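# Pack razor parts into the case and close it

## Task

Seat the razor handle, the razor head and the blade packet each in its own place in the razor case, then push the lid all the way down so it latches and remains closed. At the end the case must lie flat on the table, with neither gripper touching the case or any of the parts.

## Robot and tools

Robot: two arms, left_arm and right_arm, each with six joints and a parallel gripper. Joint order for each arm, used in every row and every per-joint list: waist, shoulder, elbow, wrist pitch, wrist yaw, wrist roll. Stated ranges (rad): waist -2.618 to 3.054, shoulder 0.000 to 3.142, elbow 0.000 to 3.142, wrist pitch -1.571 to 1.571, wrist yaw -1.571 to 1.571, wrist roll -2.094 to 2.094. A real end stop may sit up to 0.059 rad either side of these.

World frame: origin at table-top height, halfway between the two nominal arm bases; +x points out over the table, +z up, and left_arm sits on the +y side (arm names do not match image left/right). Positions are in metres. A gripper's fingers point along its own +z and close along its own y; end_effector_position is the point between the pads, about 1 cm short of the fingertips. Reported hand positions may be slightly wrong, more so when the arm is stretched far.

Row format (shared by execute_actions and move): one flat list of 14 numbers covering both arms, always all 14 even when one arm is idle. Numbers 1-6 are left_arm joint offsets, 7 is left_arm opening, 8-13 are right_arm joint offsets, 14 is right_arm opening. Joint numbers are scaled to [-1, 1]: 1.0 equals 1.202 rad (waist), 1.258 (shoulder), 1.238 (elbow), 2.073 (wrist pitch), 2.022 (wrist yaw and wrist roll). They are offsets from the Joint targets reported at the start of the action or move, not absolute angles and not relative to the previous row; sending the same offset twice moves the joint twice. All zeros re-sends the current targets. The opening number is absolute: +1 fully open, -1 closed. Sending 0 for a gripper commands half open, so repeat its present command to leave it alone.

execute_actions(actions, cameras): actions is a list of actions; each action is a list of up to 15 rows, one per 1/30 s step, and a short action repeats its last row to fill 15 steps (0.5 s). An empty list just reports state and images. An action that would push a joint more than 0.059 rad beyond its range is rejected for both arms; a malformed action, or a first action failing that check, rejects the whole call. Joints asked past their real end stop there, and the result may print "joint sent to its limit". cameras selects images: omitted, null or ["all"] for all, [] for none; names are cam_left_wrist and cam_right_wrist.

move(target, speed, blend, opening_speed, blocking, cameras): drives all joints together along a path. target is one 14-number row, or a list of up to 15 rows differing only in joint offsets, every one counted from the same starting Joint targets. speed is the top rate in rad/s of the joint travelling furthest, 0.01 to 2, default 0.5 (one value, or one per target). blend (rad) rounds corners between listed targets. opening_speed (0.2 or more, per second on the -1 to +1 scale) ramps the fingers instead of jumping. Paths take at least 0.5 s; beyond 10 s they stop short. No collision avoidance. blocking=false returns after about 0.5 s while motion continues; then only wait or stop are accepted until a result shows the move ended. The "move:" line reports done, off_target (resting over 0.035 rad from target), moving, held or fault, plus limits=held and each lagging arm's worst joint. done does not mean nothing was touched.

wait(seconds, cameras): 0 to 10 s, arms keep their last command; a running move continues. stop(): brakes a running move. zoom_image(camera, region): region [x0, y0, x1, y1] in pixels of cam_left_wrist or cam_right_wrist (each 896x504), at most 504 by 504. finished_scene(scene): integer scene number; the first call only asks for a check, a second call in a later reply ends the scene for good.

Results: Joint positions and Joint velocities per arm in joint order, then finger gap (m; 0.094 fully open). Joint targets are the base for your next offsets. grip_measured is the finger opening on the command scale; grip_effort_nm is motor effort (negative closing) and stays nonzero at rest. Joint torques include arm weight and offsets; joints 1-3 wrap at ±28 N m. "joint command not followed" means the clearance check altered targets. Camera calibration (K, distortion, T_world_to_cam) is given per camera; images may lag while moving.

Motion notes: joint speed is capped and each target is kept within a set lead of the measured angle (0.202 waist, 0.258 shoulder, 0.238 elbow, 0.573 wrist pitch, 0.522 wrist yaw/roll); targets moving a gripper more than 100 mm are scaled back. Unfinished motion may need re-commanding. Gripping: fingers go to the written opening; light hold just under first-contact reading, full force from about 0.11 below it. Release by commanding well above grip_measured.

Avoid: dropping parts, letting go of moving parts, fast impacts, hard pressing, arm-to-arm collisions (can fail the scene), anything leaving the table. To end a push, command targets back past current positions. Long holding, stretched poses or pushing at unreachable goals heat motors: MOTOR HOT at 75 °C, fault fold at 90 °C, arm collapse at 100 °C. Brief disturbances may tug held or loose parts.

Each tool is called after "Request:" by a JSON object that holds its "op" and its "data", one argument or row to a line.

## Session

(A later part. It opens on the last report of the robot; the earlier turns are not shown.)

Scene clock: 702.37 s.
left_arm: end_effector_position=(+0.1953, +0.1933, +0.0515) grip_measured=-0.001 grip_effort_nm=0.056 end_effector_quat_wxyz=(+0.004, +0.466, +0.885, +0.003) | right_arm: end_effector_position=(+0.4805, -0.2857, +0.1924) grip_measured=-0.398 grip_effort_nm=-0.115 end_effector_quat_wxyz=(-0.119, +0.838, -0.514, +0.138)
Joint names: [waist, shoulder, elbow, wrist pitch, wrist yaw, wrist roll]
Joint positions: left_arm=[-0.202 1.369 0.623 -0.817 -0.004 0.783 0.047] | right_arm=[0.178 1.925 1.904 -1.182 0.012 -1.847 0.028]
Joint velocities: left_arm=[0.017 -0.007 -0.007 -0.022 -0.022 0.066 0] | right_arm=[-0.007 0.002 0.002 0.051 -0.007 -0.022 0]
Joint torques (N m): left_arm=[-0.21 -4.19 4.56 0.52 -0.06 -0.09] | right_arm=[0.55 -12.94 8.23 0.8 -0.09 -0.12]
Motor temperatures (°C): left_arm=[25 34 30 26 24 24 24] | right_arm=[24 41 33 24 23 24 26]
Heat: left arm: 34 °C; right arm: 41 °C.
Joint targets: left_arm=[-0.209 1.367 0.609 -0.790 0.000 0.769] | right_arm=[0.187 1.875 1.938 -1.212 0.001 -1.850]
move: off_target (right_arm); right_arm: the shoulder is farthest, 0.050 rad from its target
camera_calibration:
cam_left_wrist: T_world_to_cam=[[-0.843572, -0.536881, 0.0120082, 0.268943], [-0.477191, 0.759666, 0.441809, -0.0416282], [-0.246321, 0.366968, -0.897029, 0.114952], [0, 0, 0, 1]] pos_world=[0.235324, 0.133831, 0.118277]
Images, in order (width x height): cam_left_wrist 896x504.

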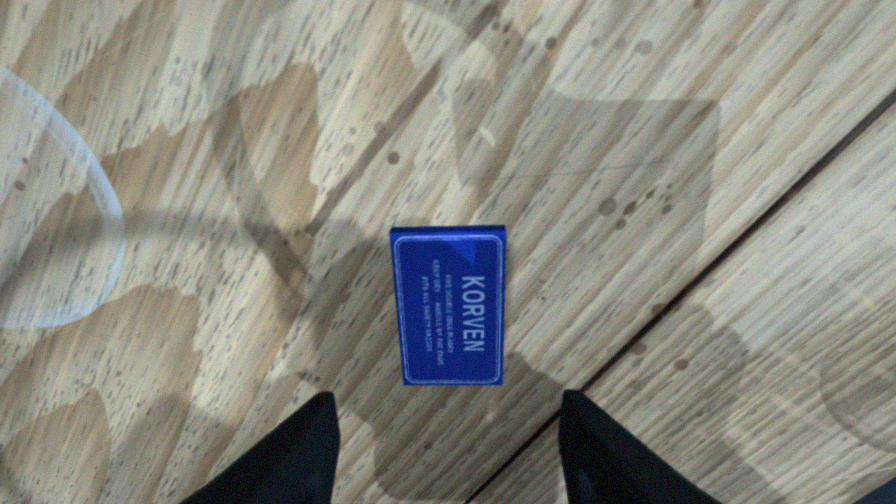

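Request:
{"op": "move", "data": {
  "target": [0,0.09,-0.0735,0.098,0,0,-0.15,0,0,0,0,0,0,-0.4],
  "speed": 0.3,
  "cameras": ["cam_left_wrist"]
}}

Scene clock: 719.33 s.
left_arm: end_effector_position=(+0.1955, +0.1933, +0.0139) grip_measured=-0.149 grip_effort_nm=-0.081 end_effector_quat_wxyz=(+0.004, +0.466, +0.885, +0.003) | right_arm: end_effector_position=(+0.4805, -0.2857, +0.1924) grip_measured=-0.398 grip_effort_nm=-0.105 end_effector_quat_wxyz=(-0.119, +0.838, -0.514, +0.138)
Joint names: [waist, shoulder, elbow, wrist pitch, wrist yaw, wrist roll]
Joint positions: left_arm=[-0.202 1.479 0.531 -0.613 -0.004 0.782 0.04] | right_arm=[0.178 1.925 1.904 -1.182 0.012 -1.847 0.028]
Joint velocities: left_arm=[-0.022 0.002 -0.012 -0.022 -0.007 -0.066 -0.001] | right_arm=[-0.007 -0.002 -0.007 -0.037 0.051 -0.037 -0.001]
Joint torques (N m): left_arm=[-0.2 -4.41 4.18 0.55 -0.07 -0.06] | right_arm=[0.5 -12.97 8.23 0.78 -0.1 -0.11]
Motor temperatures (°C): left_arm=[25 32 30 26 24 24 24] | right_arm=[24 41 33 24 23 24 26]
Heat: left arm: 32 °C; right arm: 41 °C.
Joint targets: left_arm=[-0.209 1.480 0.518 -0.587 0.000 0.769] | right_arm=[0.187 1.875 1.938 -1.212 0.001 -1.850]
move: off_target (right_arm); right_arm: the shoulder is farthest, 0.050 rad from its target
camera_calibration:
cam_left_wrist: T_world_to_cam=[[-0.842765, -0.538171, 0.0108964, 0.269613], [-0.479022, 0.759065, 0.440859, -0.024426], [-0.245529, 0.366321, -0.89751, 0.0812265], [0, 0, 0, 1]] pos_world=[0.235463, 0.133884, 0.0807322]
Images, in order (width x height): cam_left_wrist 896x504.

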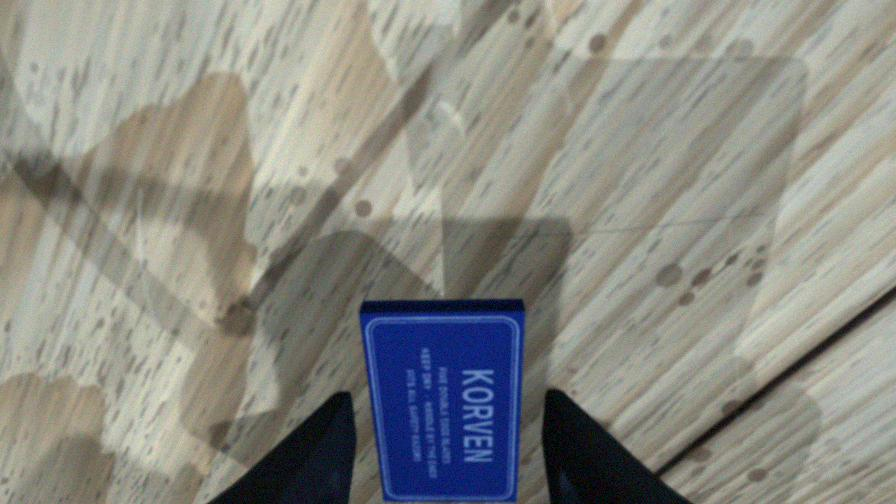

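Request:
{"op": "move", "data": {
  "target": [0,0,0,0,0,0,-0.45,0,0,0,0,0,0,-0.4],
  "opening_speed": 0.4,
  "cameras": ["cam_left_wrist"]
}}

Scene clock: 724.23 s.
left_arm: end_effector_position=(+0.1955, +0.1933, +0.0139) grip_measured=-0.446 grip_effort_nm=-0.823 end_effector_quat_wxyz=(+0.004, +0.466, +0.885, +0.003) | right_arm: end_effector_position=(+0.4805, -0.2857, +0.1924) grip_measured=-0.398 grip_effort_nm=-0.110 end_effector_quat_wxyz=(-0.119, +0.838, -0.514, +0.138)
Joint names: [waist, shoulder, elbow, wrist pitch, wrist yaw, wrist roll]
Joint positions: left_arm=[-0.202 1.479 0.531 -0.613 -0.004 0.782 0.026] | right_arm=[0.178 1.925 1.904 -1.182 0.012 -1.847 0.028]
Joint velocities: left_arm=[0.002 0.002 -0.007 -0.022 -0.022 -0.11 0.022] | right_arm=[-0.007 -0.012 -0.002 0.051 0.051 0.007 0]
Joint torques (N m): left_arm=[-0.23 -4.38 4.16 0.57 -0.06 -0.05] | right_arm=[0.51 -12.93 8.23 0.78 -0.1 -0.11]
Motor temperatures (°C): left_arm=[25 32 30 26 24 24 24] | right_arm=[24 41 33 24 23 24 26]
Heat: left arm: 32 °C; right arm: 41 °C.
Joint targets: left_arm=[-0.209 1.480 0.518 -0.587 0.000 0.769] | right_arm=[0.187 1.875 1.938 -1.212 0.001 -1.850]
move: off_target (right_arm); right_arm: the shoulder is farthest, 0.050 rad from its target
camera_calibration:
cam_left_wrist: T_world_to_cam=[[-0.842765, -0.538171, 0.0108964, 0.269613], [-0.479022, 0.759065, 0.440859, -0.024426], [-0.245529, 0.366321, -0.89751, 0.0812265], [0, 0, 0, 1]] pos_world=[0.235463, 0.133884, 0.0807322]
Images, in order (width x height): cam_left_wrist 896x504.

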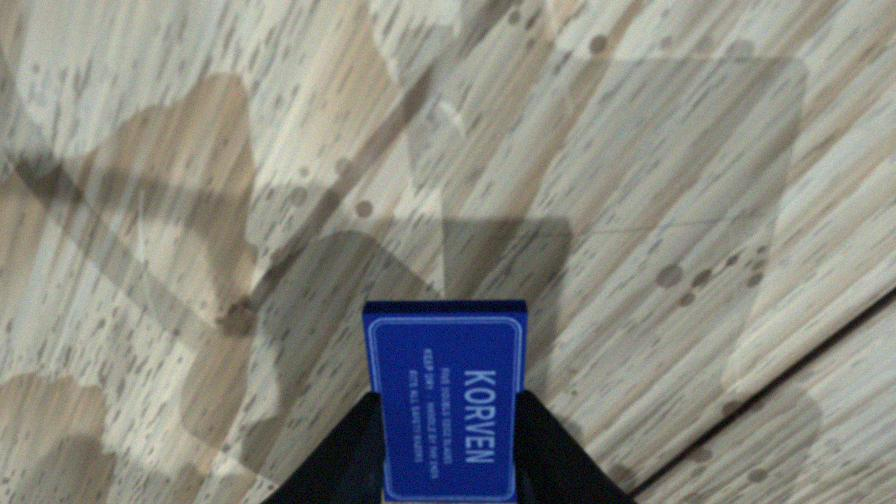

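Request:
{"op": "move", "data": {
  "target": [
    [0,-0.223,0.155,-0.22,0,0,-0.45,0,0,0,0,0,0,-0.4],
    [0,0.33,0.801,-0.238,0,0.277,-0.45,0,0,0,0,0,0,-0.4],
    [-0.376,0.36,0.801,-0.238,0,0.277,-0.45,0,0,0,0,0,0,-0.4]
  ],
  "speed": [0.4,0.7,0.7],
  "cameras": ["cam_left_wrist"]
}}

Scene clock: 744.17 s.
left_arm: end_effector_position=(+0.3056, +0.0021, +0.1107) grip_measured=-0.445 grip_effort_nm=-0.906 end_effector_quat_wxyz=(+0.028, +0.837, +0.547, +0.014) | right_arm: end_effector_position=(+0.4805, -0.2857, +0.1924) grip_measured=-0.398 grip_effort_nm=-0.115 end_effector_quat_wxyz=(-0.119, +0.838, -0.514, +0.138)
Joint names: [waist, shoulder, elbow, wrist pitch, wrist yaw, wrist roll]
Joint positions: left_arm=[-0.67 1.921 1.47 -1.058 -0.008 1.33 0.026] | right_arm=[0.178 1.925 1.904 -1.182 0.012 -1.847 0.028]
Joint velocities: left_arm=[0.012 0.007 0.017 -0.037 0.007 -0.051 -0.002] | right_arm=[0.002 0.007 -0.017 -0.037 0.051 0.022 0]
Joint torques (N m): left_arm=[0.39 -9.52 9.81 0.13 -0.02 0.1] | right_arm=[0.54 -12.94 8.23 0.78 -0.1 -0.11]
Motor temperatures (°C): left_arm=[25 31 30 26 24 24 25] | right_arm=[24 42 33 24 23 24 26]
Heat: left arm: 31 °C; right arm: 42 °C.
Joint targets: left_arm=[-0.661 1.933 1.510 -1.080 0.000 1.330] | right_arm=[0.187 1.875 1.938 -1.212 0.001 -1.850]
move: off_target (left_arm, right_arm); left_arm: the elbow is farthest, 0.040 rad from its target; right_arm: the shoulder is farthest, 0.050 rad from its target
camera_calibration:
cam_left_wrist: T_world_to_cam=[[-0.901028, 0.431731, -0.0419074, 0.280153], [0.37127, 0.817572, 0.440153, -0.129117], [0.22429, 0.381032, -0.896944, 0.121517], [0, 0, 0, 1]] pos_world=[0.273108, -0.0616908, 0.177566]
Images, in order (width x height): cam_left_wrist 896x504.

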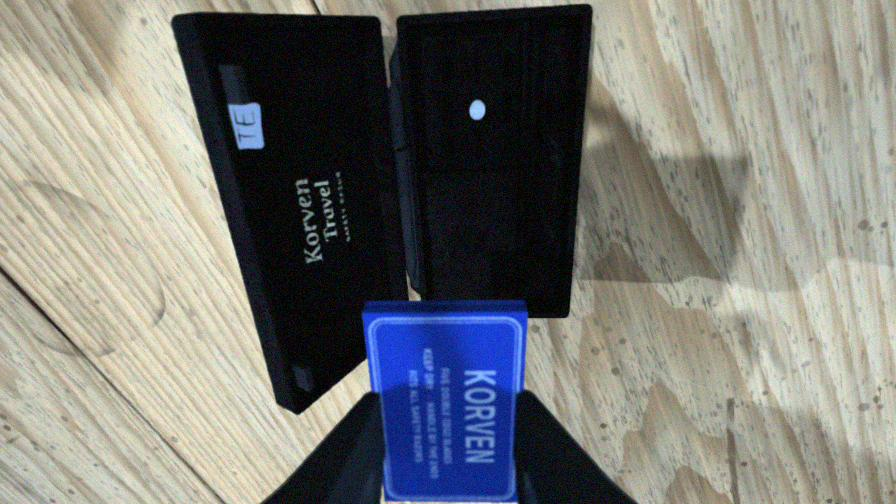

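Request:
{"op": "move", "data": {
  "target": [-0.008,0.081,-0.103,0.082,0,0,-0.45,0,0,0,0,0,0,-0.4],
  "speed": 0.3,
  "cameras": ["cam_left_wrist"]
}}

Scene clock: 760.83 s.
left_arm: end_effector_position=(+0.3046, +0.0029, +0.0550) grip_measured=-0.444 grip_effort_nm=-0.901 end_effector_quat_wxyz=(+0.001, +0.837, +0.547, +0.005) | right_arm: end_effector_position=(+0.4805, -0.2857, +0.1924) grip_measured=-0.398 grip_effort_nm=-0.105 end_effector_quat_wxyz=(-0.119, +0.838, -0.514, +0.138)
Joint names: [waist, shoulder, elbow, wrist pitch, wrist yaw, wrist roll]
Joint positions: left_arm=[-0.67 2.03 1.396 -0.932 -0.008 1.33 0.026] | right_arm=[0.178 1.925 1.904 -1.182 0.012 -1.847 0.028]
Joint velocities: left_arm=[0.017 -0.017 -0.007 0.066 0.007 -0.022 -0.003] | right_arm=[0.027 -0.002 -0.012 -0.051 -0.037 0.007 -0.001]
Joint torques (N m): left_arm=[-0.47 -10.61 4.96 0.53 -0.01 0.08] | right_arm=[0.53 -12.96 8.18 0.79 -0.09 -0.12]
Motor temperatures (°C): left_arm=[25 32 31 25 24 24 25] | right_arm=[24 42 33 24 23 24 26]
Heat: left arm: 32 °C; right arm: 42 °C.
Joint targets: left_arm=[-0.671 2.035 1.383 -0.910 0.000 1.330] | right_arm=[0.187 1.875 1.938 -1.212 0.001 -1.850]
move: off_target (right_arm); right_arm: the shoulder is farthest, 0.050 rad from its target
camera_calibration:
cam_left_wrist: T_world_to_cam=[[-0.901665, 0.43222, 0.0136179, 0.273636], [0.391337, 0.80217, 0.450975, -0.111547], [0.183997, 0.411958, -0.892432, 0.0834383], [0, 0, 0, 1]] pos_world=[0.275028, -0.0631641, 0.121042]
Images, in order (width x height): cam_left_wrist 896x504.

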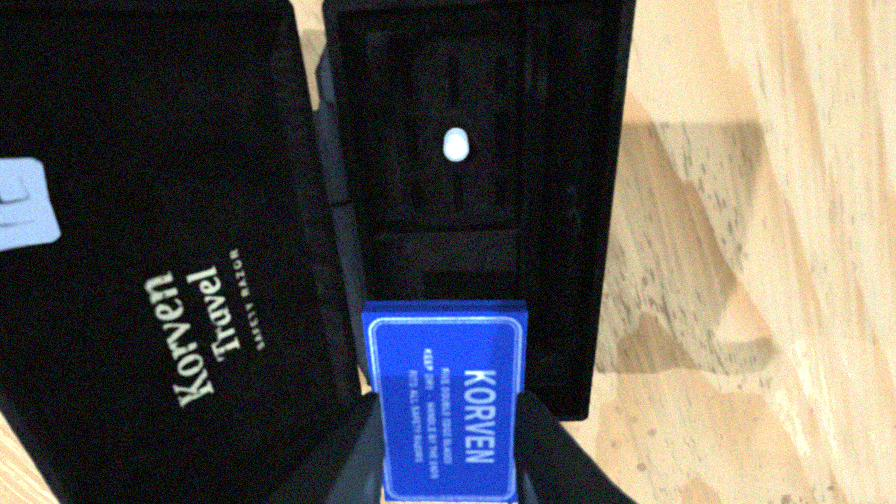

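Request:
{"op": "execute_actions", "data": {
  "actions": [],
  "cameras": ["cam_left_wrist"]
}}

Scene clock: 789.30 s.
left_arm: end_effector_position=(+0.3049, +0.0026, +0.0550) grip_measured=-0.444 grip_effort_nm=-0.896 end_effector_quat_wxyz=(+0.002, +0.837, +0.547, +0.005) | right_arm: end_effector_position=(+0.4805, -0.2857, +0.1924) grip_measured=-0.398 grip_effort_nm=-0.115 end_effector_quat_wxyz=(-0.119, +0.838, -0.514, +0.138)
Joint names: [waist, shoulder, elbow, wrist pitch, wrist yaw, wrist roll]
Joint positions: left_arm=[-0.67 2.03 1.396 -0.93 -0.008 1.33 0.026] | right_arm=[0.178 1.925 1.904 -1.182 0.012 -1.847 0.028]
Joint velocities: left_arm=[-0.007 -0.027 -0.017 -0.081 0.051 -0.051 -0.003] | right_arm=[-0.002 -0.007 -0.007 -0.022 -0.007 -0.081 0]
Joint torques (N m): left_arm=[-0.43 -10.55 4.92 0.46 -0.04 0.1] | right_arm=[0.51 -12.97 8.23 0.79 -0.1 -0.12]
Motor temperatures (°C): left_arm=[25 33 30 26 24 24 25] | right_arm=[24 42 33 24 23 24 26]
Heat: left arm: 33 °C; right arm: 42 °C.
Joint targets: left_arm=[-0.671 2.035 1.383 -0.910 0.000 1.330] | right_arm=[0.187 1.875 1.938 -1.212 0.001 -1.850]
Tool commands: left_gripper/opening=-0.45 right_gripper/opening=-0.4
camera_calibration:
cam_left_wrist: T_world_to_cam=[[-0.901681, 0.432232, 0.012117, 0.274096], [0.390788, 0.802591, 0.450702, -0.111299], [0.185083, 0.411125, -0.892592, 0.0831602], [0, 0, 0, 1]] pos_world=[0.27525, -0.0633346, 0.12107]
Images, in order (width x height): cam_left_wrist 896x504.

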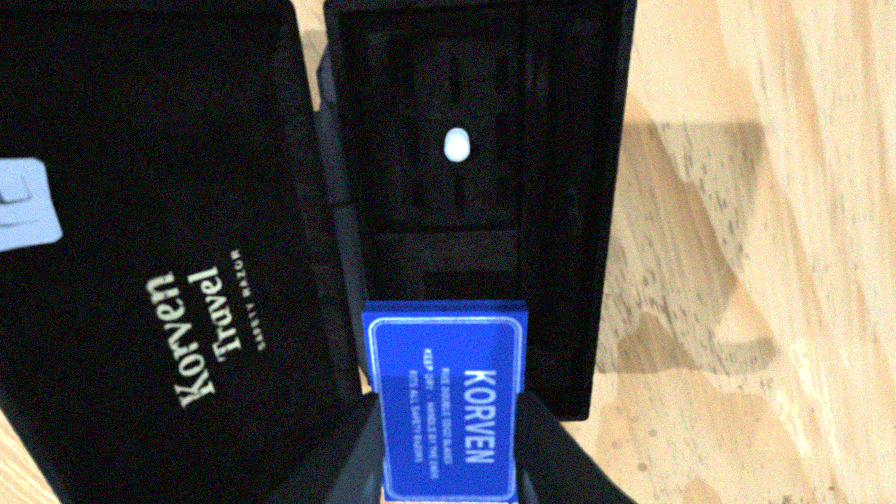

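Request:
{"op": "move", "data": {
  "target": [0,0.0334,-0.0323,0.0386,0,0,-0.45,0,0,0,0,0,0,-0.4],
  "speed": 0.15,
  "cameras": ["cam_left_wrist"]
}}

Scene clock: 809.93 s.
left_arm: end_effector_position=(+0.3062, +0.0016, +0.0339) grip_measured=-0.449 grip_effort_nm=-0.950 end_effector_quat_wxyz=(+0.004, +0.837, +0.547, +0.006) | right_arm: end_effector_position=(+0.4805, -0.2857, +0.1924) grip_measured=-0.398 grip_effort_nm=-0.110 end_effector_quat_wxyz=(-0.119, +0.838, -0.514, +0.138)
Joint names: [waist, shoulder, elbow, wrist pitch, wrist yaw, wrist roll]
Joint positions: left_arm=[-0.67 2.065 1.358 -0.852 -0.008 1.33 0.026] | right_arm=[0.178 1.925 1.904 -1.182 0.012 -1.847 0.028]
Joint velocities: left_arm=[0.007 -0.017 0.002 0.007 0.007 -0.007 -0.001] | right_arm=[0.012 0.007 -0.022 0.095 0.037 -0.007 0]
Joint torques (N m): left_arm=[-0.36 -10.21 4.63 0.54 -0.02 0.1] | right_arm=[0.54 -12.97 8.25 0.79 -0.09 -0.11]
Motor temperatures (°C): left_arm=[25 33 30 26 24 24 25] | right_arm=[24 43 33 24 23 24 26]
Heat: left arm: 33 °C; right arm: 43 °C.
Joint targets: left_arm=[-0.671 2.077 1.343 -0.830 0.000 1.330] | right_arm=[0.187 1.875 1.938 -1.212 0.001 -1.850]
move: off_target (right_arm); right_arm: the shoulder is farthest, 0.050 rad from its target
camera_calibration:
cam_left_wrist: T_world_to_cam=[[-0.901717, 0.432259, 0.00761409, 0.27616], [0.389144, 0.803853, 0.449875, -0.100942], [0.188342, 0.408623, -0.893059, 0.0634863], [0, 0, 0, 1]] pos_world=[0.276342, -0.0641724, 0.100005]
Images, in order (width x height): cam_left_wrist 896x504.

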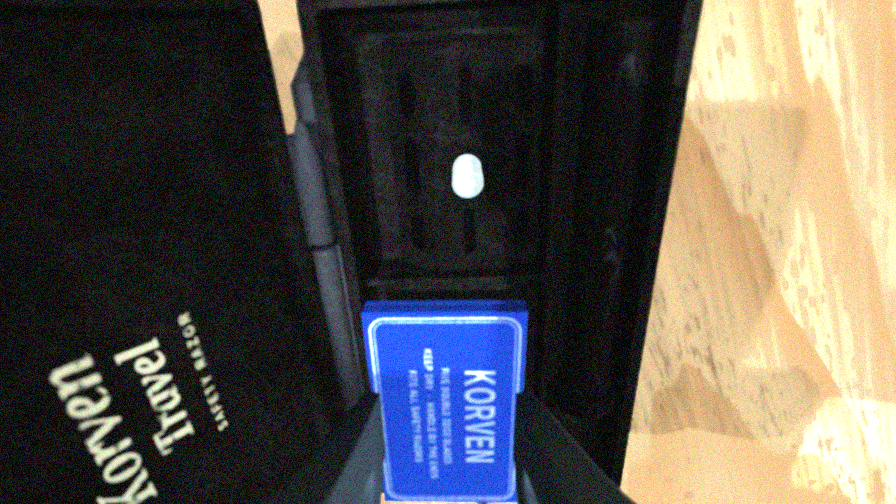

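Request:
{"op": "move", "data": {
  "target": [0,0.006,0,-0.012,0,0,-0.45,0,0,0,0,0,0,-0.4],
  "speed": 0.15,
  "cameras": ["cam_left_wrist"]
}}

Request:
{"op": "zoom_image", "data": {
  "camera": "cam_left_wrist",
  "region": [280, 200, 660, 500]
}}

Scene clock: 820.63 s.
left_arm: end_effector_position=(+0.3060, +0.0018, +0.0323) grip_measured=-0.443 grip_effort_nm=-0.764 end_effector_quat_wxyz=(+0.003, +0.837, +0.547, +0.005) | right_arm: end_effector_position=(+0.4805, -0.2857, +0.1924) grip_measured=-0.398 grip_effort_nm=-0.105 end_effector_quat_wxyz=(-0.119, +0.838, -0.514, +0.138)
Joint names: [waist, shoulder, elbow, wrist pitch, wrist yaw, wrist roll]
Joint positions: left_arm=[-0.67 2.07 1.358 -0.85 -0.008 1.33 0.026] | right_arm=[0.178 1.925 1.904 -1.182 0.012 -1.847 0.028]
Joint velocities: left_arm=[0.037 -0.002 -0.017 0.095 0.007 0.007 0.009] | right_arm=[-0.017 0.002 0.002 0.037 0.007 0.007 0]
Joint torques (N m): left_arm=[-0.51 -10.13 4.51 0.22 -0.02 0.09] | right_arm=[0.54 -12.94 8.23 0.79 -0.08 -0.11]
Motor temperatures (°C): left_arm=[25 32 30 26 24 24 25] | right_arm=[24 43 33 24 23 24 26]
Heat: left arm: 32 °C; right arm: 43 °C.
Joint targets: left_arm=[-0.671 2.084 1.343 -0.855 0.000 1.330] | right_arm=[0.187 1.875 1.938 -1.212 0.001 -1.850]
move: off_target (right_arm); right_arm: the shoulder is farthest, 0.050 rad from its target
camera_calibration:
cam_left_wrist: T_world_to_cam=[[-0.901695, 0.432242, 0.010616, 0.275854], [0.39024, 0.803012, 0.450427, -0.100603], [0.186169, 0.410291, -0.89275, 0.0626687], [0, 0, 0, 1]] pos_world=[0.276329, -0.0641624, 0.0983335]
Images, in order (width x height): cam_left_wrist 896x504.

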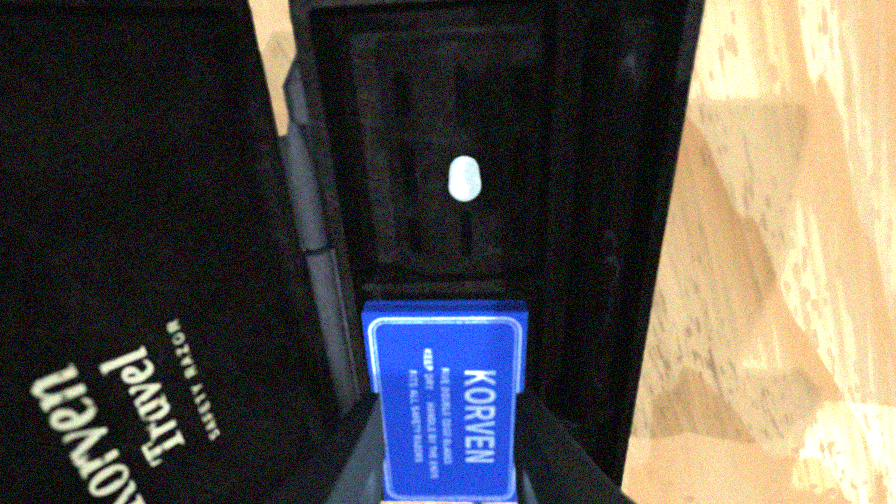

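Scaled by 1.326 from the camera's 896x504 image, which has a finer 1280x720 frame.

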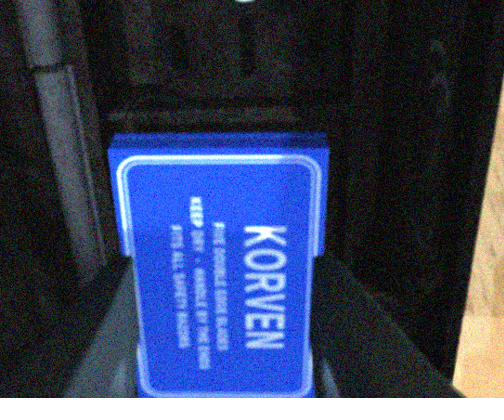

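Request:
{"op": "move", "data": {
  "target": [0,0,0,-0.008,0,0,-0.45,0,0,0,0,0,0,-0.4],
  "speed": 0.15,
  "cameras": ["cam_left_wrist"]
}}

Request:
{"op": "move", "data": {
  "target": [0,0,0,0,0,0,-0.28,0,0,0,0,0,0,-0.4],
  "opening_speed": 0.4,
  "cameras": ["cam_left_wrist"]
}}

Scene clock: 830.70 s.
left_arm: end_effector_position=(+0.3057, +0.0020, +0.0323) grip_measured=-0.449 grip_effort_nm=-0.955 end_effector_quat_wxyz=(+0.002, +0.837, +0.547, +0.005) | right_arm: end_effector_position=(+0.4805, -0.2857, +0.1924) grip_measured=-0.398 grip_effort_nm=-0.110 end_effector_quat_wxyz=(-0.119, +0.838, -0.514, +0.138)
Joint names: [waist, shoulder, elbow, wrist pitch, wrist yaw, wrist roll]
Joint positions: left_arm=[-0.67 2.07 1.358 -0.852 -0.008 1.33 0.026] | right_arm=[0.178 1.925 1.904 -1.182 0.012 -1.847 0.028]
Joint velocities: left_arm=[-0.022 -0.012 0.017 -0.066 -0.022 -0.066 -0.002] | right_arm=[-0.012 -0.012 0.012 -0.037 -0.022 -0.022 0.001]
Joint torques (N m): left_arm=[-0.46 -10.17 4.56 0.03 -0.02 0.09] | right_arm=[0.51 -12.97 8.21 0.8 -0.09 -0.11]
Motor temperatures (°C): left_arm=[25 32 29 26 24 24 25] | right_arm=[24 43 33 24 23 24 26]
Heat: left arm: 32 °C; right arm: 43 °C.
Joint targets: left_arm=[-0.671 2.084 1.343 -0.872 0.000 1.330] | right_arm=[0.187 1.875 1.938 -1.212 0.001 -1.850]
move: off_target (right_arm); right_arm: the shoulder is farthest, 0.050 rad from its target
camera_calibration:
cam_left_wrist: T_world_to_cam=[[-0.901681, 0.432232, 0.012117, 0.275428], [0.390788, 0.802591, 0.450702, -0.100846], [0.185083, 0.411125, -0.892592, 0.0629527], [0, 0, 0, 1]] pos_world=[0.276106, -0.0639919, 0.0983053]
Images, in order (width x height): cam_left_wrist 896x504.

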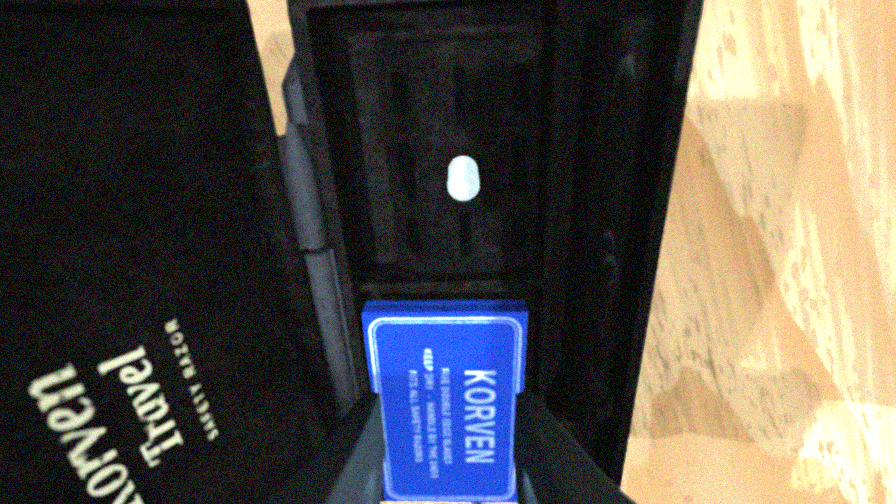

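Scene clock: 831.33 s.
left_arm: end_effector_position=(+0.3057, +0.0020, +0.0323) grip_measured=-0.281 grip_effort_nm=0.061 end_effector_quat_wxyz=(+0.002, +0.837, +0.547, +0.005) | right_arm: end_effector_position=(+0.4805, -0.2857, +0.1924) grip_measured=-0.398 grip_effort_nm=-0.115 end_effector_quat_wxyz=(-0.119, +0.838, -0.514, +0.138)
Joint names: [waist, shoulder, elbow, wrist pitch, wrist yaw, wrist roll]
Joint positions: left_arm=[-0.67 2.07 1.358 -0.852 -0.008 1.33 0.034] | right_arm=[0.178 1.925 1.904 -1.182 0.012 -1.847 0.028]
Joint velocities: left_arm=[-0.022 0.012 0.007 0.007 -0.066 -0.037 -0.001] | right_arm=[0.002 -0.012 -0.002 0.051 -0.051 -0.007 0]
Joint torques (N m): left_arm=[-0.57 -10.13 4.62 0 -0.04 0.13] | right_arm=[0.54 -12.94 8.2 0.8 -0.09 -0.12]
Motor temperatures (°C): left_arm=[25 32 29 26 24 24 25] | right_arm=[24 43 33 24 23 24 26]
Heat: left arm: 32 °C; right arm: 43 °C.
Joint targets: left_arm=[-0.671 2.084 1.343 -0.872 0.000 1.330] | right_arm=[0.187 1.875 1.938 -1.212 0.001 -1.850]
move: off_target (right_arm); right_arm: the shoulder is farthest, 0.050 rad from its target
camera_calibration:
cam_left_wrist: T_world_to_cam=[[-0.901681, 0.432232, 0.012117, 0.275428], [0.390788, 0.802591, 0.450702, -0.100846], [0.185083, 0.411125, -0.892592, 0.0629527], [0, 0, 0, 1]] pos_world=[0.276106, -0.0639919, 0.0983053]
Images, in order (width x height): cam_left_wrist 896x504.

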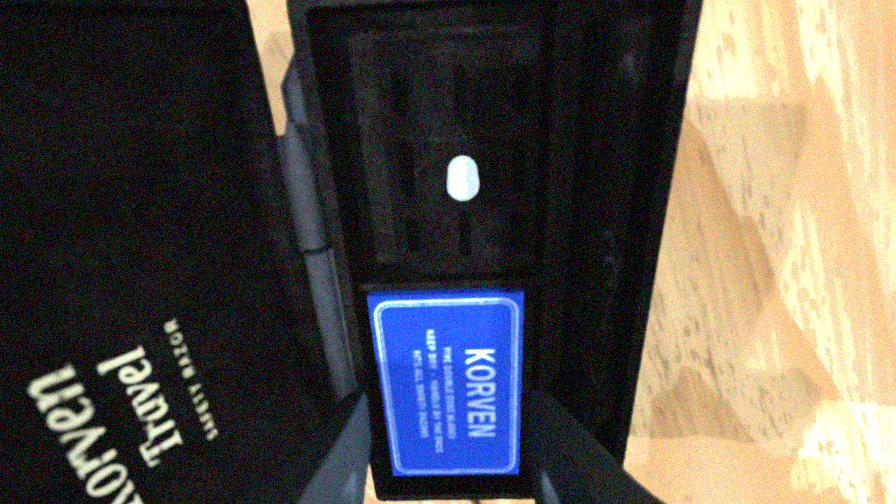

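Request:
{"op": "move", "data": {
  "target": [0,-0.0946,0.1914,-0.1389,0,0,-0.28,0,0,0,0,0,0,-0.4],
  "speed": 0.3,
  "cameras": ["cam_left_wrist"]
}}

Request:
{"op": "zoom_image", "data": {
  "camera": "cam_left_wrist",
  "region": [280, 20, 760, 500]
}}

Scene clock: 842.73 s.
left_arm: end_effector_position=(+0.3033, +0.0039, +0.1030) grip_measured=-0.281 grip_effort_nm=0.071 end_effector_quat_wxyz=(-0.012, +0.834, +0.552, +0.000) | right_arm: end_effector_position=(+0.4805, -0.2857, +0.1924) grip_measured=-0.398 grip_effort_nm=-0.110 end_effector_quat_wxyz=(-0.119, +0.838, -0.514, +0.138)
Joint names: [waist, shoulder, elbow, wrist pitch, wrist yaw, wrist roll]
Joint positions: left_arm=[-0.67 1.994 1.544 -1.142 -0.008 1.317 0.034] | right_arm=[0.178 1.925 1.904 -1.182 0.012 -1.847 0.028]
Joint velocities: left_arm=[-0.022 0.017 -0.007 0.022 -0.066 0.037 -0.002] | right_arm=[0.002 -0.012 -0.022 0.022 0.007 -0.007 -0.001]
Joint torques (N m): left_arm=[-0.39 -13.42 9.2 -0.02 -0.06 0.08] | right_arm=[0.51 -12.93 8.24 0.79 -0.1 -0.11]
Motor temperatures (°C): left_arm=[25 32 29 26 24 24 25] | right_arm=[24 43 33 24 23 24 25]
Heat: left arm: 32 °C; right arm: 43 °C.
Joint targets: left_arm=[-0.671 1.965 1.579 -1.160 0.000 1.330] | right_arm=[0.187 1.875 1.938 -1.212 0.001 -1.850]
move: off_target (left_arm, right_arm); left_arm: the elbow is farthest, 0.036 rad from its target; right_arm: the shoulder is farthest, 0.050 rad from its target
camera_calibration:
cam_left_wrist: T_world_to_cam=[[-0.90631, 0.420671, 0.0404695, 0.270091], [0.391379, 0.799341, 0.455934, -0.133966], [0.159449, 0.429057, -0.889093, 0.133087], [0, 0, 0, 1]] pos_world=[0.275997, -0.0636363, 0.168476]
Images, in order (width x height): cam_left_wrist 896x504.

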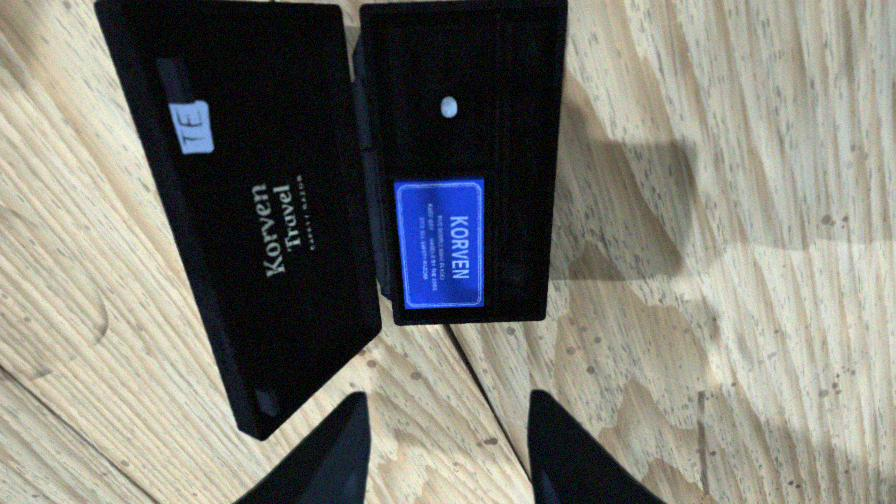

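Scaled by 1.050 from the camera's 896x504 image, which has a finer 1280x720 frame.

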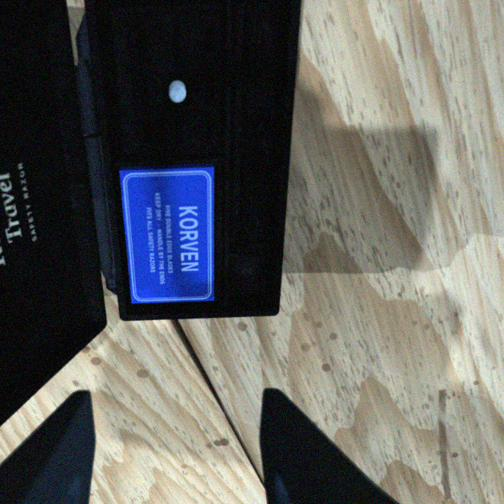

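Request:
{"op": "move", "data": {
  "target": [0,0.2548,0.4269,-0.1123,0,0,-1,0,0,0,0,0,0,-0.4],
  "opening_speed": 1.5,
  "cameras": ["cam_left_wrist"]
}}

Scene clock: 865.20 s.
left_arm: end_effector_position=(+0.3591, -0.0390, +0.1264) grip_measured=-0.993 grip_effort_nm=-0.359 end_effector_quat_wxyz=(-0.004, +0.837, +0.547, +0.003) | right_arm: end_effector_position=(+0.4805, -0.2857, +0.1924) grip_measured=-0.398 grip_effort_nm=-0.120 end_effector_quat_wxyz=(-0.119, +0.838, -0.514, +0.138)
Joint names: [waist, shoulder, elbow, wrist pitch, wrist yaw, wrist roll]
Joint positions: left_arm=[-0.67 2.269 2.065 -1.374 -0.008 1.33 0] | right_arm=[0.178 1.925 1.904 -1.182 0.012 -1.847 0.028]
Joint velocities: left_arm=[-0.002 -0.017 0.012 0.022 0.022 -0.007 0] | right_arm=[-0.002 0.007 0.002 -0.022 0.066 0.022 0]
Joint torques (N m): left_arm=[-0.47 -12.07 9.91 -0.01 -0.02 0.08] | right_arm=[0.54 -12.97 8.2 0.79 -0.09 -0.11]
Motor temperatures (°C): left_arm=[25 35 30 25 24 24 25] | right_arm=[24 43 34 24 23 24 25]
Heat: left arm: 35 °C; right arm: 43 °C.
Joint targets: left_arm=[-0.671 2.286 2.108 -1.392 0.000 1.330] | right_arm=[0.187 1.875 1.938 -1.212 0.001 -1.850]
move: off_target (left_arm, right_arm); left_arm: the elbow is farthest, 0.042 rad from its target; right_arm: the shoulder is farthest, 0.050 rad from its target
camera_calibration:
cam_left_wrist: T_world_to_cam=[[-0.901474, 0.432073, 0.0256237, 0.338386], [0.395738, 0.798792, 0.453126, -0.133462], [0.175315, 0.418621, -0.891078, 0.157531], [0, 0, 0, 1]] pos_world=[0.330245, -0.105545, 0.192177]
Images, in order (width x height): cam_left_wrist 896x504.

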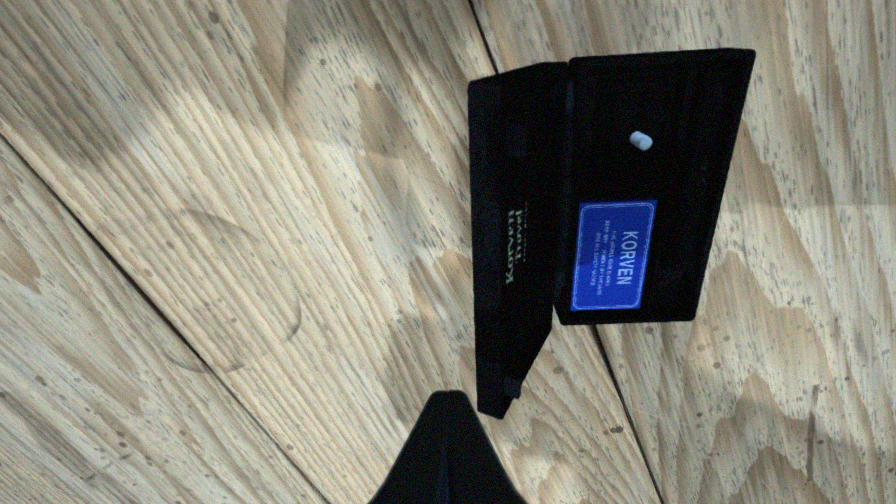

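Request:
{"op": "move", "data": {
  "target": [0,0.0465,-0.143,0.116,0,0,-1,0,0,0,0,0,0,-0.4],
  "speed": 0.3,
  "cameras": ["cam_left_wrist"]
}}

Scene clock: 878.43 s.
left_arm: end_effector_position=(+0.3707, -0.0479, +0.0705) grip_measured=-0.993 grip_effort_nm=-0.364 end_effector_quat_wxyz=(+0.005, +0.837, +0.547, +0.006) | right_arm: end_effector_position=(+0.4805, -0.2857, +0.1924) grip_measured=-0.398 grip_effort_nm=-0.115 end_effector_quat_wxyz=(-0.119, +0.838, -0.514, +0.138)
Joint names: [waist, shoulder, elbow, wrist pitch, wrist yaw, wrist roll]
Joint positions: left_arm=[-0.67 2.33 1.947 -1.174 -0.008 1.33 0] | right_arm=[0.178 1.925 1.904 -1.182 0.012 -1.847 0.028]
Joint velocities: left_arm=[-0.002 -0.012 -0.007 0.007 -0.022 -0.037 0.001] | right_arm=[0.012 0.017 -0.007 0.007 -0.051 -0.022 -0.001]
Joint torques (N m): left_arm=[-0.35 -12.82 5.18 0.48 -0.04 0.08] | right_arm=[0.53 -12.96 8.21 0.8 -0.1 -0.12]
Motor temperatures (°C): left_arm=[25 35 30 25 24 24 25] | right_arm=[24 43 34 25 23 24 25]
Heat: left arm: 35 °C; right arm: 43 °C.
Joint targets: left_arm=[-0.671 2.344 1.931 -1.152 0.000 1.330] | right_arm=[0.187 1.875 1.938 -1.212 0.001 -1.850]
move: off_target (right_arm); right_arm: the shoulder is farthest, 0.050 rad from its target
camera_calibration:
cam_left_wrist: T_world_to_cam=[[-0.901726, 0.432266, 0.00611308, 0.355603], [0.388597, 0.804273, 0.449597, -0.102443], [0.189429, 0.407789, -0.89321, 0.103795], [0, 0, 0, 1]] pos_world=[0.340804, -0.113649, 0.136595]
Images, in order (width x height): cam_left_wrist 896x504.

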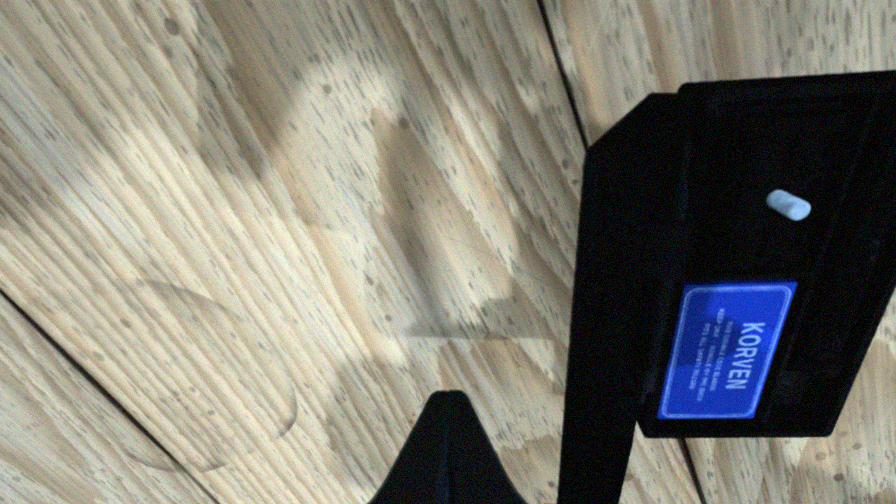

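Request:
{"op": "move", "data": {
  "target": [-0.04,-0.23,-0.347,0.0666,0,0,-1,0,0,0,0,0,0,-0.4],
  "speed": 0.25,
  "cameras": ["cam_left_wrist"]
}}

Scene clock: 890.00 s.
left_arm: end_effector_position=(+0.3035, -0.0140, +0.0609) grip_measured=-0.993 grip_effort_nm=-0.364 end_effector_quat_wxyz=(-0.019, +0.844, +0.536, -0.002) | right_arm: end_effector_position=(+0.4805, -0.2857, +0.1924) grip_measured=-0.398 grip_effort_nm=-0.110 end_effector_quat_wxyz=(-0.119, +0.838, -0.514, +0.138)
Joint names: [waist, shoulder, elbow, wrist pitch, wrist yaw, wrist roll]
Joint positions: left_arm=[-0.707 2.094 1.519 -1.033 -0.008 1.317 0] | right_arm=[0.178 1.925 1.904 -1.182 0.012 -1.847 0.028]
Joint velocities: left_arm=[-0.002 -0.037 0.002 0.022 0.037 0.007 0] | right_arm=[0.002 -0.002 0.007 0.007 0.051 -0.022 0]
Joint torques (N m): left_arm=[-0.53 -14.91 4.64 0.34 -0.02 0.08] | right_arm=[0.55 -12.92 8.2 0.79 -0.09 -0.12]
Motor temperatures (°C): left_arm=[25 35 30 25 24 24 25] | right_arm=[24 43 34 25 23 24 25]
Heat: left arm: 35 °C; right arm: 43 °C.
Joint targets: left_arm=[-0.719 2.055 1.501 -1.014 0.000 1.330] | right_arm=[0.187 1.875 1.938 -1.212 0.001 -1.850]
move: off_target (left_arm, right_arm); left_arm: the shoulder is farthest, 0.039 rad from its target; right_arm: the shoulder is farthest, 0.050 rad from its target
camera_calibration:
cam_left_wrist: T_world_to_cam=[[-0.889646, 0.453275, 0.0554217, 0.27395], [0.425939, 0.779921, 0.458584, -0.111553], [0.16464, 0.431583, -0.886921, 0.101646], [0, 0, 0, 1]] pos_world=[0.274499, -0.0810412, 0.126126]
Images, in order (width x height): cam_left_wrist 896x504.

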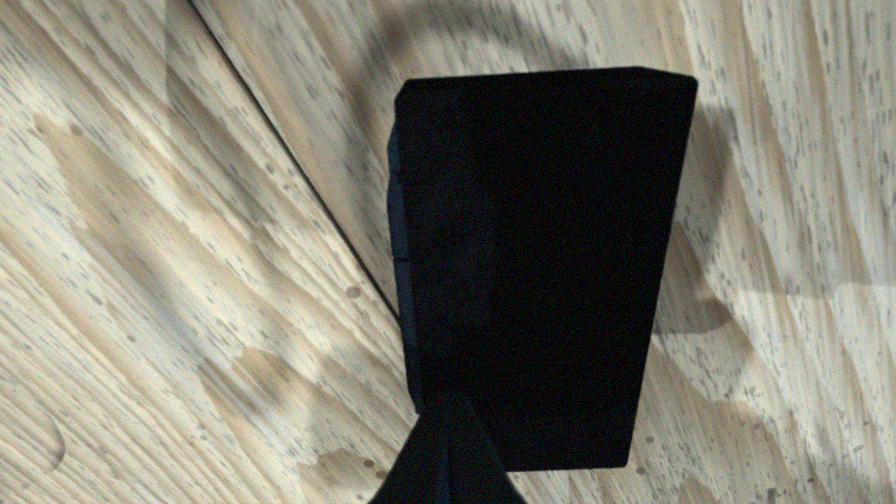

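Request:
{"op": "move", "data": {
  "target": [-0.0275,-0.1,-0.146,0.0277,0,0,-1,0,0,0,0,0,0,-0.4],
  "speed": 0.3,
  "cameras": ["cam_left_wrist"]
}}

Scene clock: 910.23 s.
left_arm: end_effector_position=(+0.2694, -0.0016, +0.0636) grip_measured=-0.993 grip_effort_nm=-0.354 end_effector_quat_wxyz=(-0.017, +0.853, +0.522, -0.001) | right_arm: end_effector_position=(+0.4805, -0.2857, +0.1924) grip_measured=-0.398 grip_effort_nm=-0.120 end_effector_quat_wxyz=(-0.119, +0.838, -0.514, +0.138)
Joint names: [waist, shoulder, elbow, wrist pitch, wrist yaw, wrist roll]
Joint positions: left_arm=[-0.742 1.965 1.338 -0.976 -0.008 1.317 0] | right_arm=[0.178 1.925 1.904 -1.182 0.012 -1.847 0.028]
Joint velocities: left_arm=[-0.027 -0.002 0.022 0.022 -0.037 -0.022 0] | right_arm=[-0.012 -0.012 0.002 -0.051 -0.095 -0.037 0]
Joint torques (N m): left_arm=[-0.39 -13.39 4.55 0.39 -0.03 0.09] | right_arm=[0.57 -12.96 8.17 0.79 -0.1 -0.1]
Motor temperatures (°C): left_arm=[25 37 30 26 24 24 24] | right_arm=[24 44 34 25 23 24 25]
Heat: left arm: 37 °C; right arm: 44 °C.
Joint targets: left_arm=[-0.752 1.929 1.321 -0.956 0.000 1.330] | right_arm=[0.187 1.875 1.938 -1.212 0.001 -1.850]
move: off_target (left_arm, right_arm); left_arm: the shoulder is farthest, 0.036 rad from its target; right_arm: the shoulder is farthest, 0.050 rad from its target
camera_calibration:
cam_left_wrist: T_world_to_cam=[[-0.873286, 0.484537, 0.0509373, 0.233828], [0.451609, 0.765812, 0.4578, -0.114785], [0.182813, 0.422794, -0.887595, 0.0994719], [0, 0, 0, 1]] pos_world=[0.237852, -0.067451, 0.128929]
Images, in order (width x height): cam_left_wrist 896x504.

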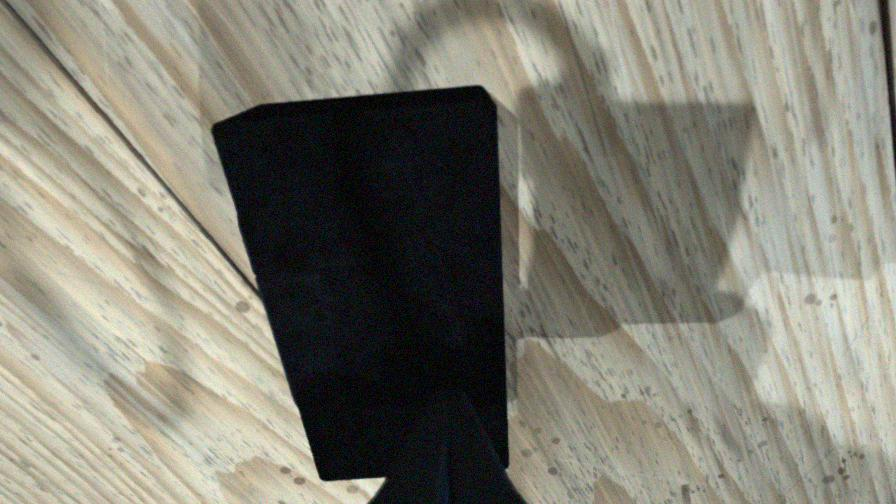

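Request:
{"op": "move", "data": {
  "target": [
    [0,0.039,-0.075,0.068,0,0,-1,0,0,0,0,0,0,-0.4],
    [0,0.174,-0.172,0.092,0,0,-1,0,0,0,0,0,0,-0.4]
  ],
  "speed": 0.2,
  "cameras": ["cam_left_wrist"]
}}

Scene clock: 923.07 s.
left_arm: end_effector_position=(+0.2659, +0.0015, +0.0360) grip_measured=-0.994 grip_effort_nm=-0.354 end_effector_quat_wxyz=(-0.002, +0.854, +0.520, +0.004) | right_arm: end_effector_position=(+0.4805, -0.2857, +0.1924) grip_measured=-0.398 grip_effort_nm=-0.115 end_effector_quat_wxyz=(-0.119, +0.838, -0.514, +0.138)
Joint names: [waist, shoulder, elbow, wrist pitch, wrist yaw, wrist roll]
Joint positions: left_arm=[-0.742 1.968 1.221 -0.826 -0.008 1.32 0] | right_arm=[0.178 1.925 1.904 -1.182 0.012 -1.847 0.028]
Joint velocities: left_arm=[0.002 0.007 -0.007 0.022 -0.007 0.007 0] | right_arm=[-0.032 -0.002 -0.012 -0.051 -0.007 -0.037 0]
Joint torques (N m): left_arm=[-0.53 3.18 -2.35 0.95 -0.03 0.09] | right_arm=[0.57 -12.94 8.21 0.79 -0.09 -0.12]
Motor temperatures (°C): left_arm=[25 36 29 26 24 24 24] | right_arm=[24 44 34 25 23 24 25]
Heat: left arm: 36 °C; right arm: 44 °C.
Joint targets: left_arm=[-0.752 2.148 1.108 -0.766 0.000 1.330] | right_arm=[0.187 1.875 1.938 -1.212 0.001 -1.850]
move: off_target (left_arm, right_arm); left_arm: the shoulder is farthest, 0.180 rad from its target; right_arm: the shoulder is farthest, 0.050 rad from its target
camera_calibration:
cam_left_wrist: T_world_to_cam=[[-0.872618, 0.48795, 0.0210438, 0.231587], [0.44356, 0.773726, 0.452329, -0.100599], [0.204432, 0.404045, -0.891603, 0.068679], [0, 0, 0, 1]] pos_world=[0.232668, -0.0629162, 0.101865]
Images, in order (width x height): cam_left_wrist 896x504.

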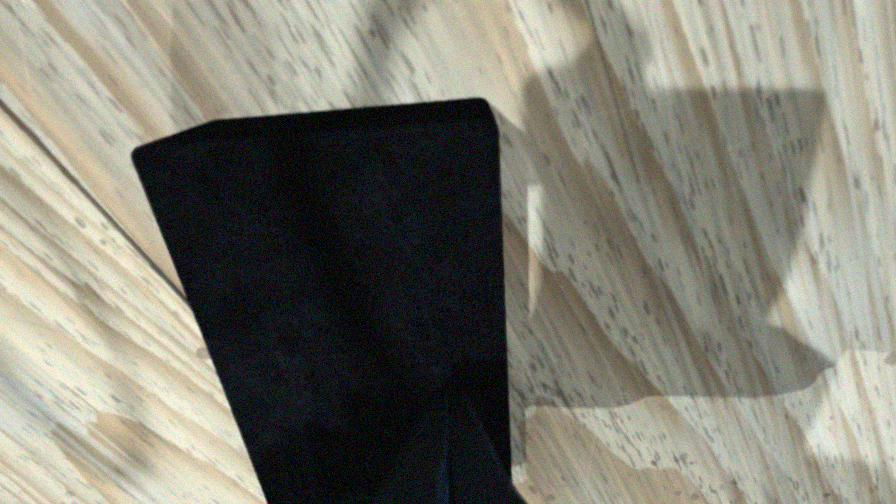

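Request:
{"op": "move", "data": {
  "target": [
    [0,-0.174,0.172,-0.092,0,0,-1,0,0,0,0,0,0,-0.4],
    [-0.0686,-0.124,0.2045,-0.0842,0,0,-1,0,0,0,0,0,0,-0.4],
    [-0.0686,-0.094,0.159,-0.036,0,0,-1,0,0,0,0,0,0,-0.4],
    [-0.0686,0.037,0.062,-0.016,0,0,-1,0,0,0,0,0,0,-0.4]
  ],
  "speed": [0.4,0.25,0.2,0.2],
  "cameras": ["cam_left_wrist"]
}}

Scene clock: 938.40 s.
left_arm: end_effector_position=(+0.2538, -0.0356, +0.0361) grip_measured=-0.994 grip_effort_nm=-0.349 end_effector_quat_wxyz=(+0.002, +0.881, +0.473, +0.005) | right_arm: end_effector_position=(+0.4805, -0.2857, +0.1924) grip_measured=-0.398 grip_effort_nm=-0.115 end_effector_quat_wxyz=(-0.119, +0.838, -0.514, +0.138)
Joint names: [waist, shoulder, elbow, wrist pitch, wrist yaw, wrist roll]
Joint positions: left_arm=[-0.842 2.017 1.295 -0.841 -0.008 1.33 0] | right_arm=[0.178 1.925 1.904 -1.182 0.012 -1.847 0.028]
Joint velocities: left_arm=[0.017 -0.007 0.012 -0.066 -0.007 0.007 0] | right_arm=[-0.002 -0.012 0.007 0.007 -0.007 -0.022 0]
Joint torques (N m): left_arm=[0.17 2.29 -2.09 0.75 -0.01 0.09] | right_arm=[0.58 -12.94 8.21 0.79 -0.09 -0.11]
Motor temperatures (°C): left_arm=[25 33 29 26 24 24 24] | right_arm=[24 44 34 25 23 24 25]
Heat: left arm: 33 °C; right arm: 44 °C.
Joint targets: left_arm=[-0.834 2.195 1.184 -0.799 0.000 1.330] | right_arm=[0.187 1.875 1.938 -1.212 0.001 -1.850]
move: off_target (left_arm, right_arm); left_arm: the shoulder is farthest, 0.177 rad from its target; right_arm: the shoulder is farthest, 0.050 rad from its target
camera_calibration:
cam_left_wrist: T_world_to_cam=[[-0.814511, 0.580021, 0.012117, 0.227885], [0.522247, 0.723965, 0.450702, -0.0882947], [0.252645, 0.37343, -0.892592, 0.0729709], [0, 0, 0, 1]] pos_world=[0.213291, -0.0955056, 0.102167]
Images, in order (width x height): cam_left_wrist 896x504.

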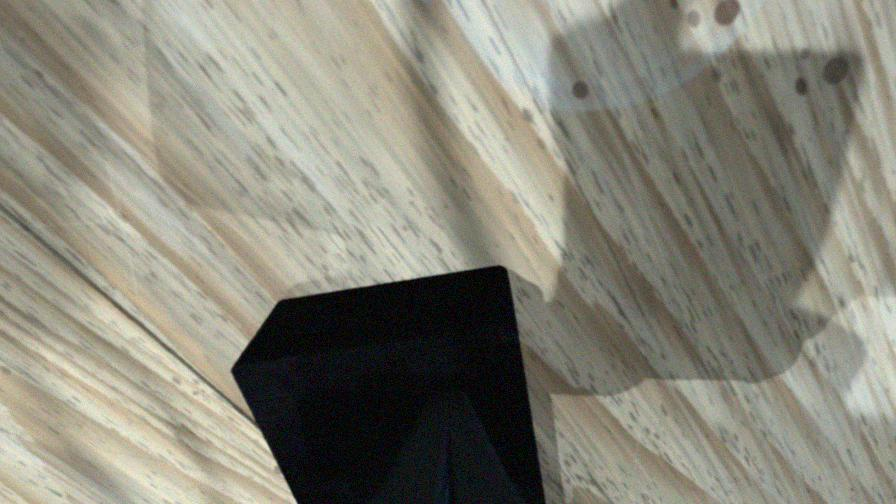

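Request:
{"op": "move", "data": {
  "target": [
    [0,-0.161,0.143,-0.0685,0,0,-1,0,0,0,0,0,0,-0.4],
    [0.141,-0.219,0.075,-0.0535,0,0,-1,0,0,0,0,0,0,-0.4],
    [0.141,-0.187,0.013,-0.003,0,0,-1,0,0,0,0,0,0,-0.4],
    [0.141,-0.056,-0.084,0.014,0,0,-1,0,0,0,0,0,0,-0.4]
  ],
  "speed": [0.4,0.25,0.2,0.2],
  "cameras": ["cam_left_wrist"]
}}

Scene clock: 952.27 s.
left_arm: end_effector_position=(+0.2789, +0.0278, +0.0358) grip_measured=-0.994 grip_effort_nm=-0.349 end_effector_quat_wxyz=(-0.004, +0.833, +0.553, +0.003) | right_arm: end_effector_position=(+0.4805, -0.2857, +0.1924) grip_measured=-0.398 grip_effort_nm=-0.115 end_effector_quat_wxyz=(-0.119, +0.838, -0.514, +0.138)
Joint names: [waist, shoulder, elbow, wrist pitch, wrist yaw, wrist roll]
Joint positions: left_arm=[-0.658 1.95 1.194 -0.82 -0.008 1.326 0] | right_arm=[0.178 1.925 1.904 -1.182 0.012 -1.847 0.028]
Joint velocities: left_arm=[-0.002 0.012 -0.012 -0.066 -0.007 0.051 -0.001] | right_arm=[0.002 0.007 -0.012 -0.051 0.007 0.066 0]
Joint torques (N m): left_arm=[-0.13 2.91 -2.43 0.81 -0.03 0.1] | right_arm=[0.54 -12.98 8.2 0.8 -0.09 -0.11]
Motor temperatures (°C): left_arm=[25 32 29 26 24 24 24] | right_arm=[24 44 34 25 23 24 25]
Heat: left arm: 32 °C; right arm: 44 °C.
Joint targets: left_arm=[-0.665 2.124 1.080 -0.770 0.000 1.330] | right_arm=[0.187 1.875 1.938 -1.212 0.001 -1.850]
move: off_target (left_arm, right_arm); left_arm: the shoulder is farthest, 0.175 rad from its target; right_arm: the shoulder is farthest, 0.050 rad from its target
camera_calibration:
cam_left_wrist: T_world_to_cam=[[-0.908027, 0.418217, 0.0240952, 0.241762], [0.382867, 0.805184, 0.45287, -0.110593], [0.169997, 0.420443, -0.891251, 0.0643706], [0, 0, 0, 1]] pos_world=[0.250926, -0.0391259, 0.101629]
Images, in order (width x height): cam_left_wrist 896x504.

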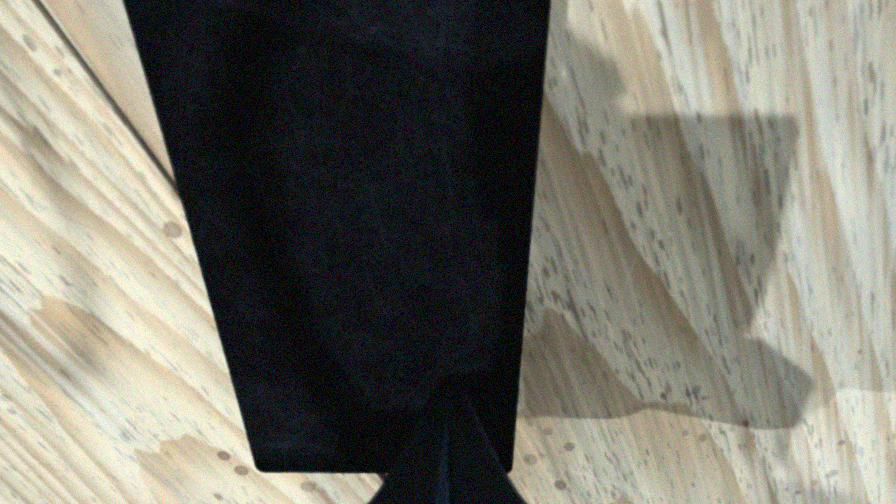

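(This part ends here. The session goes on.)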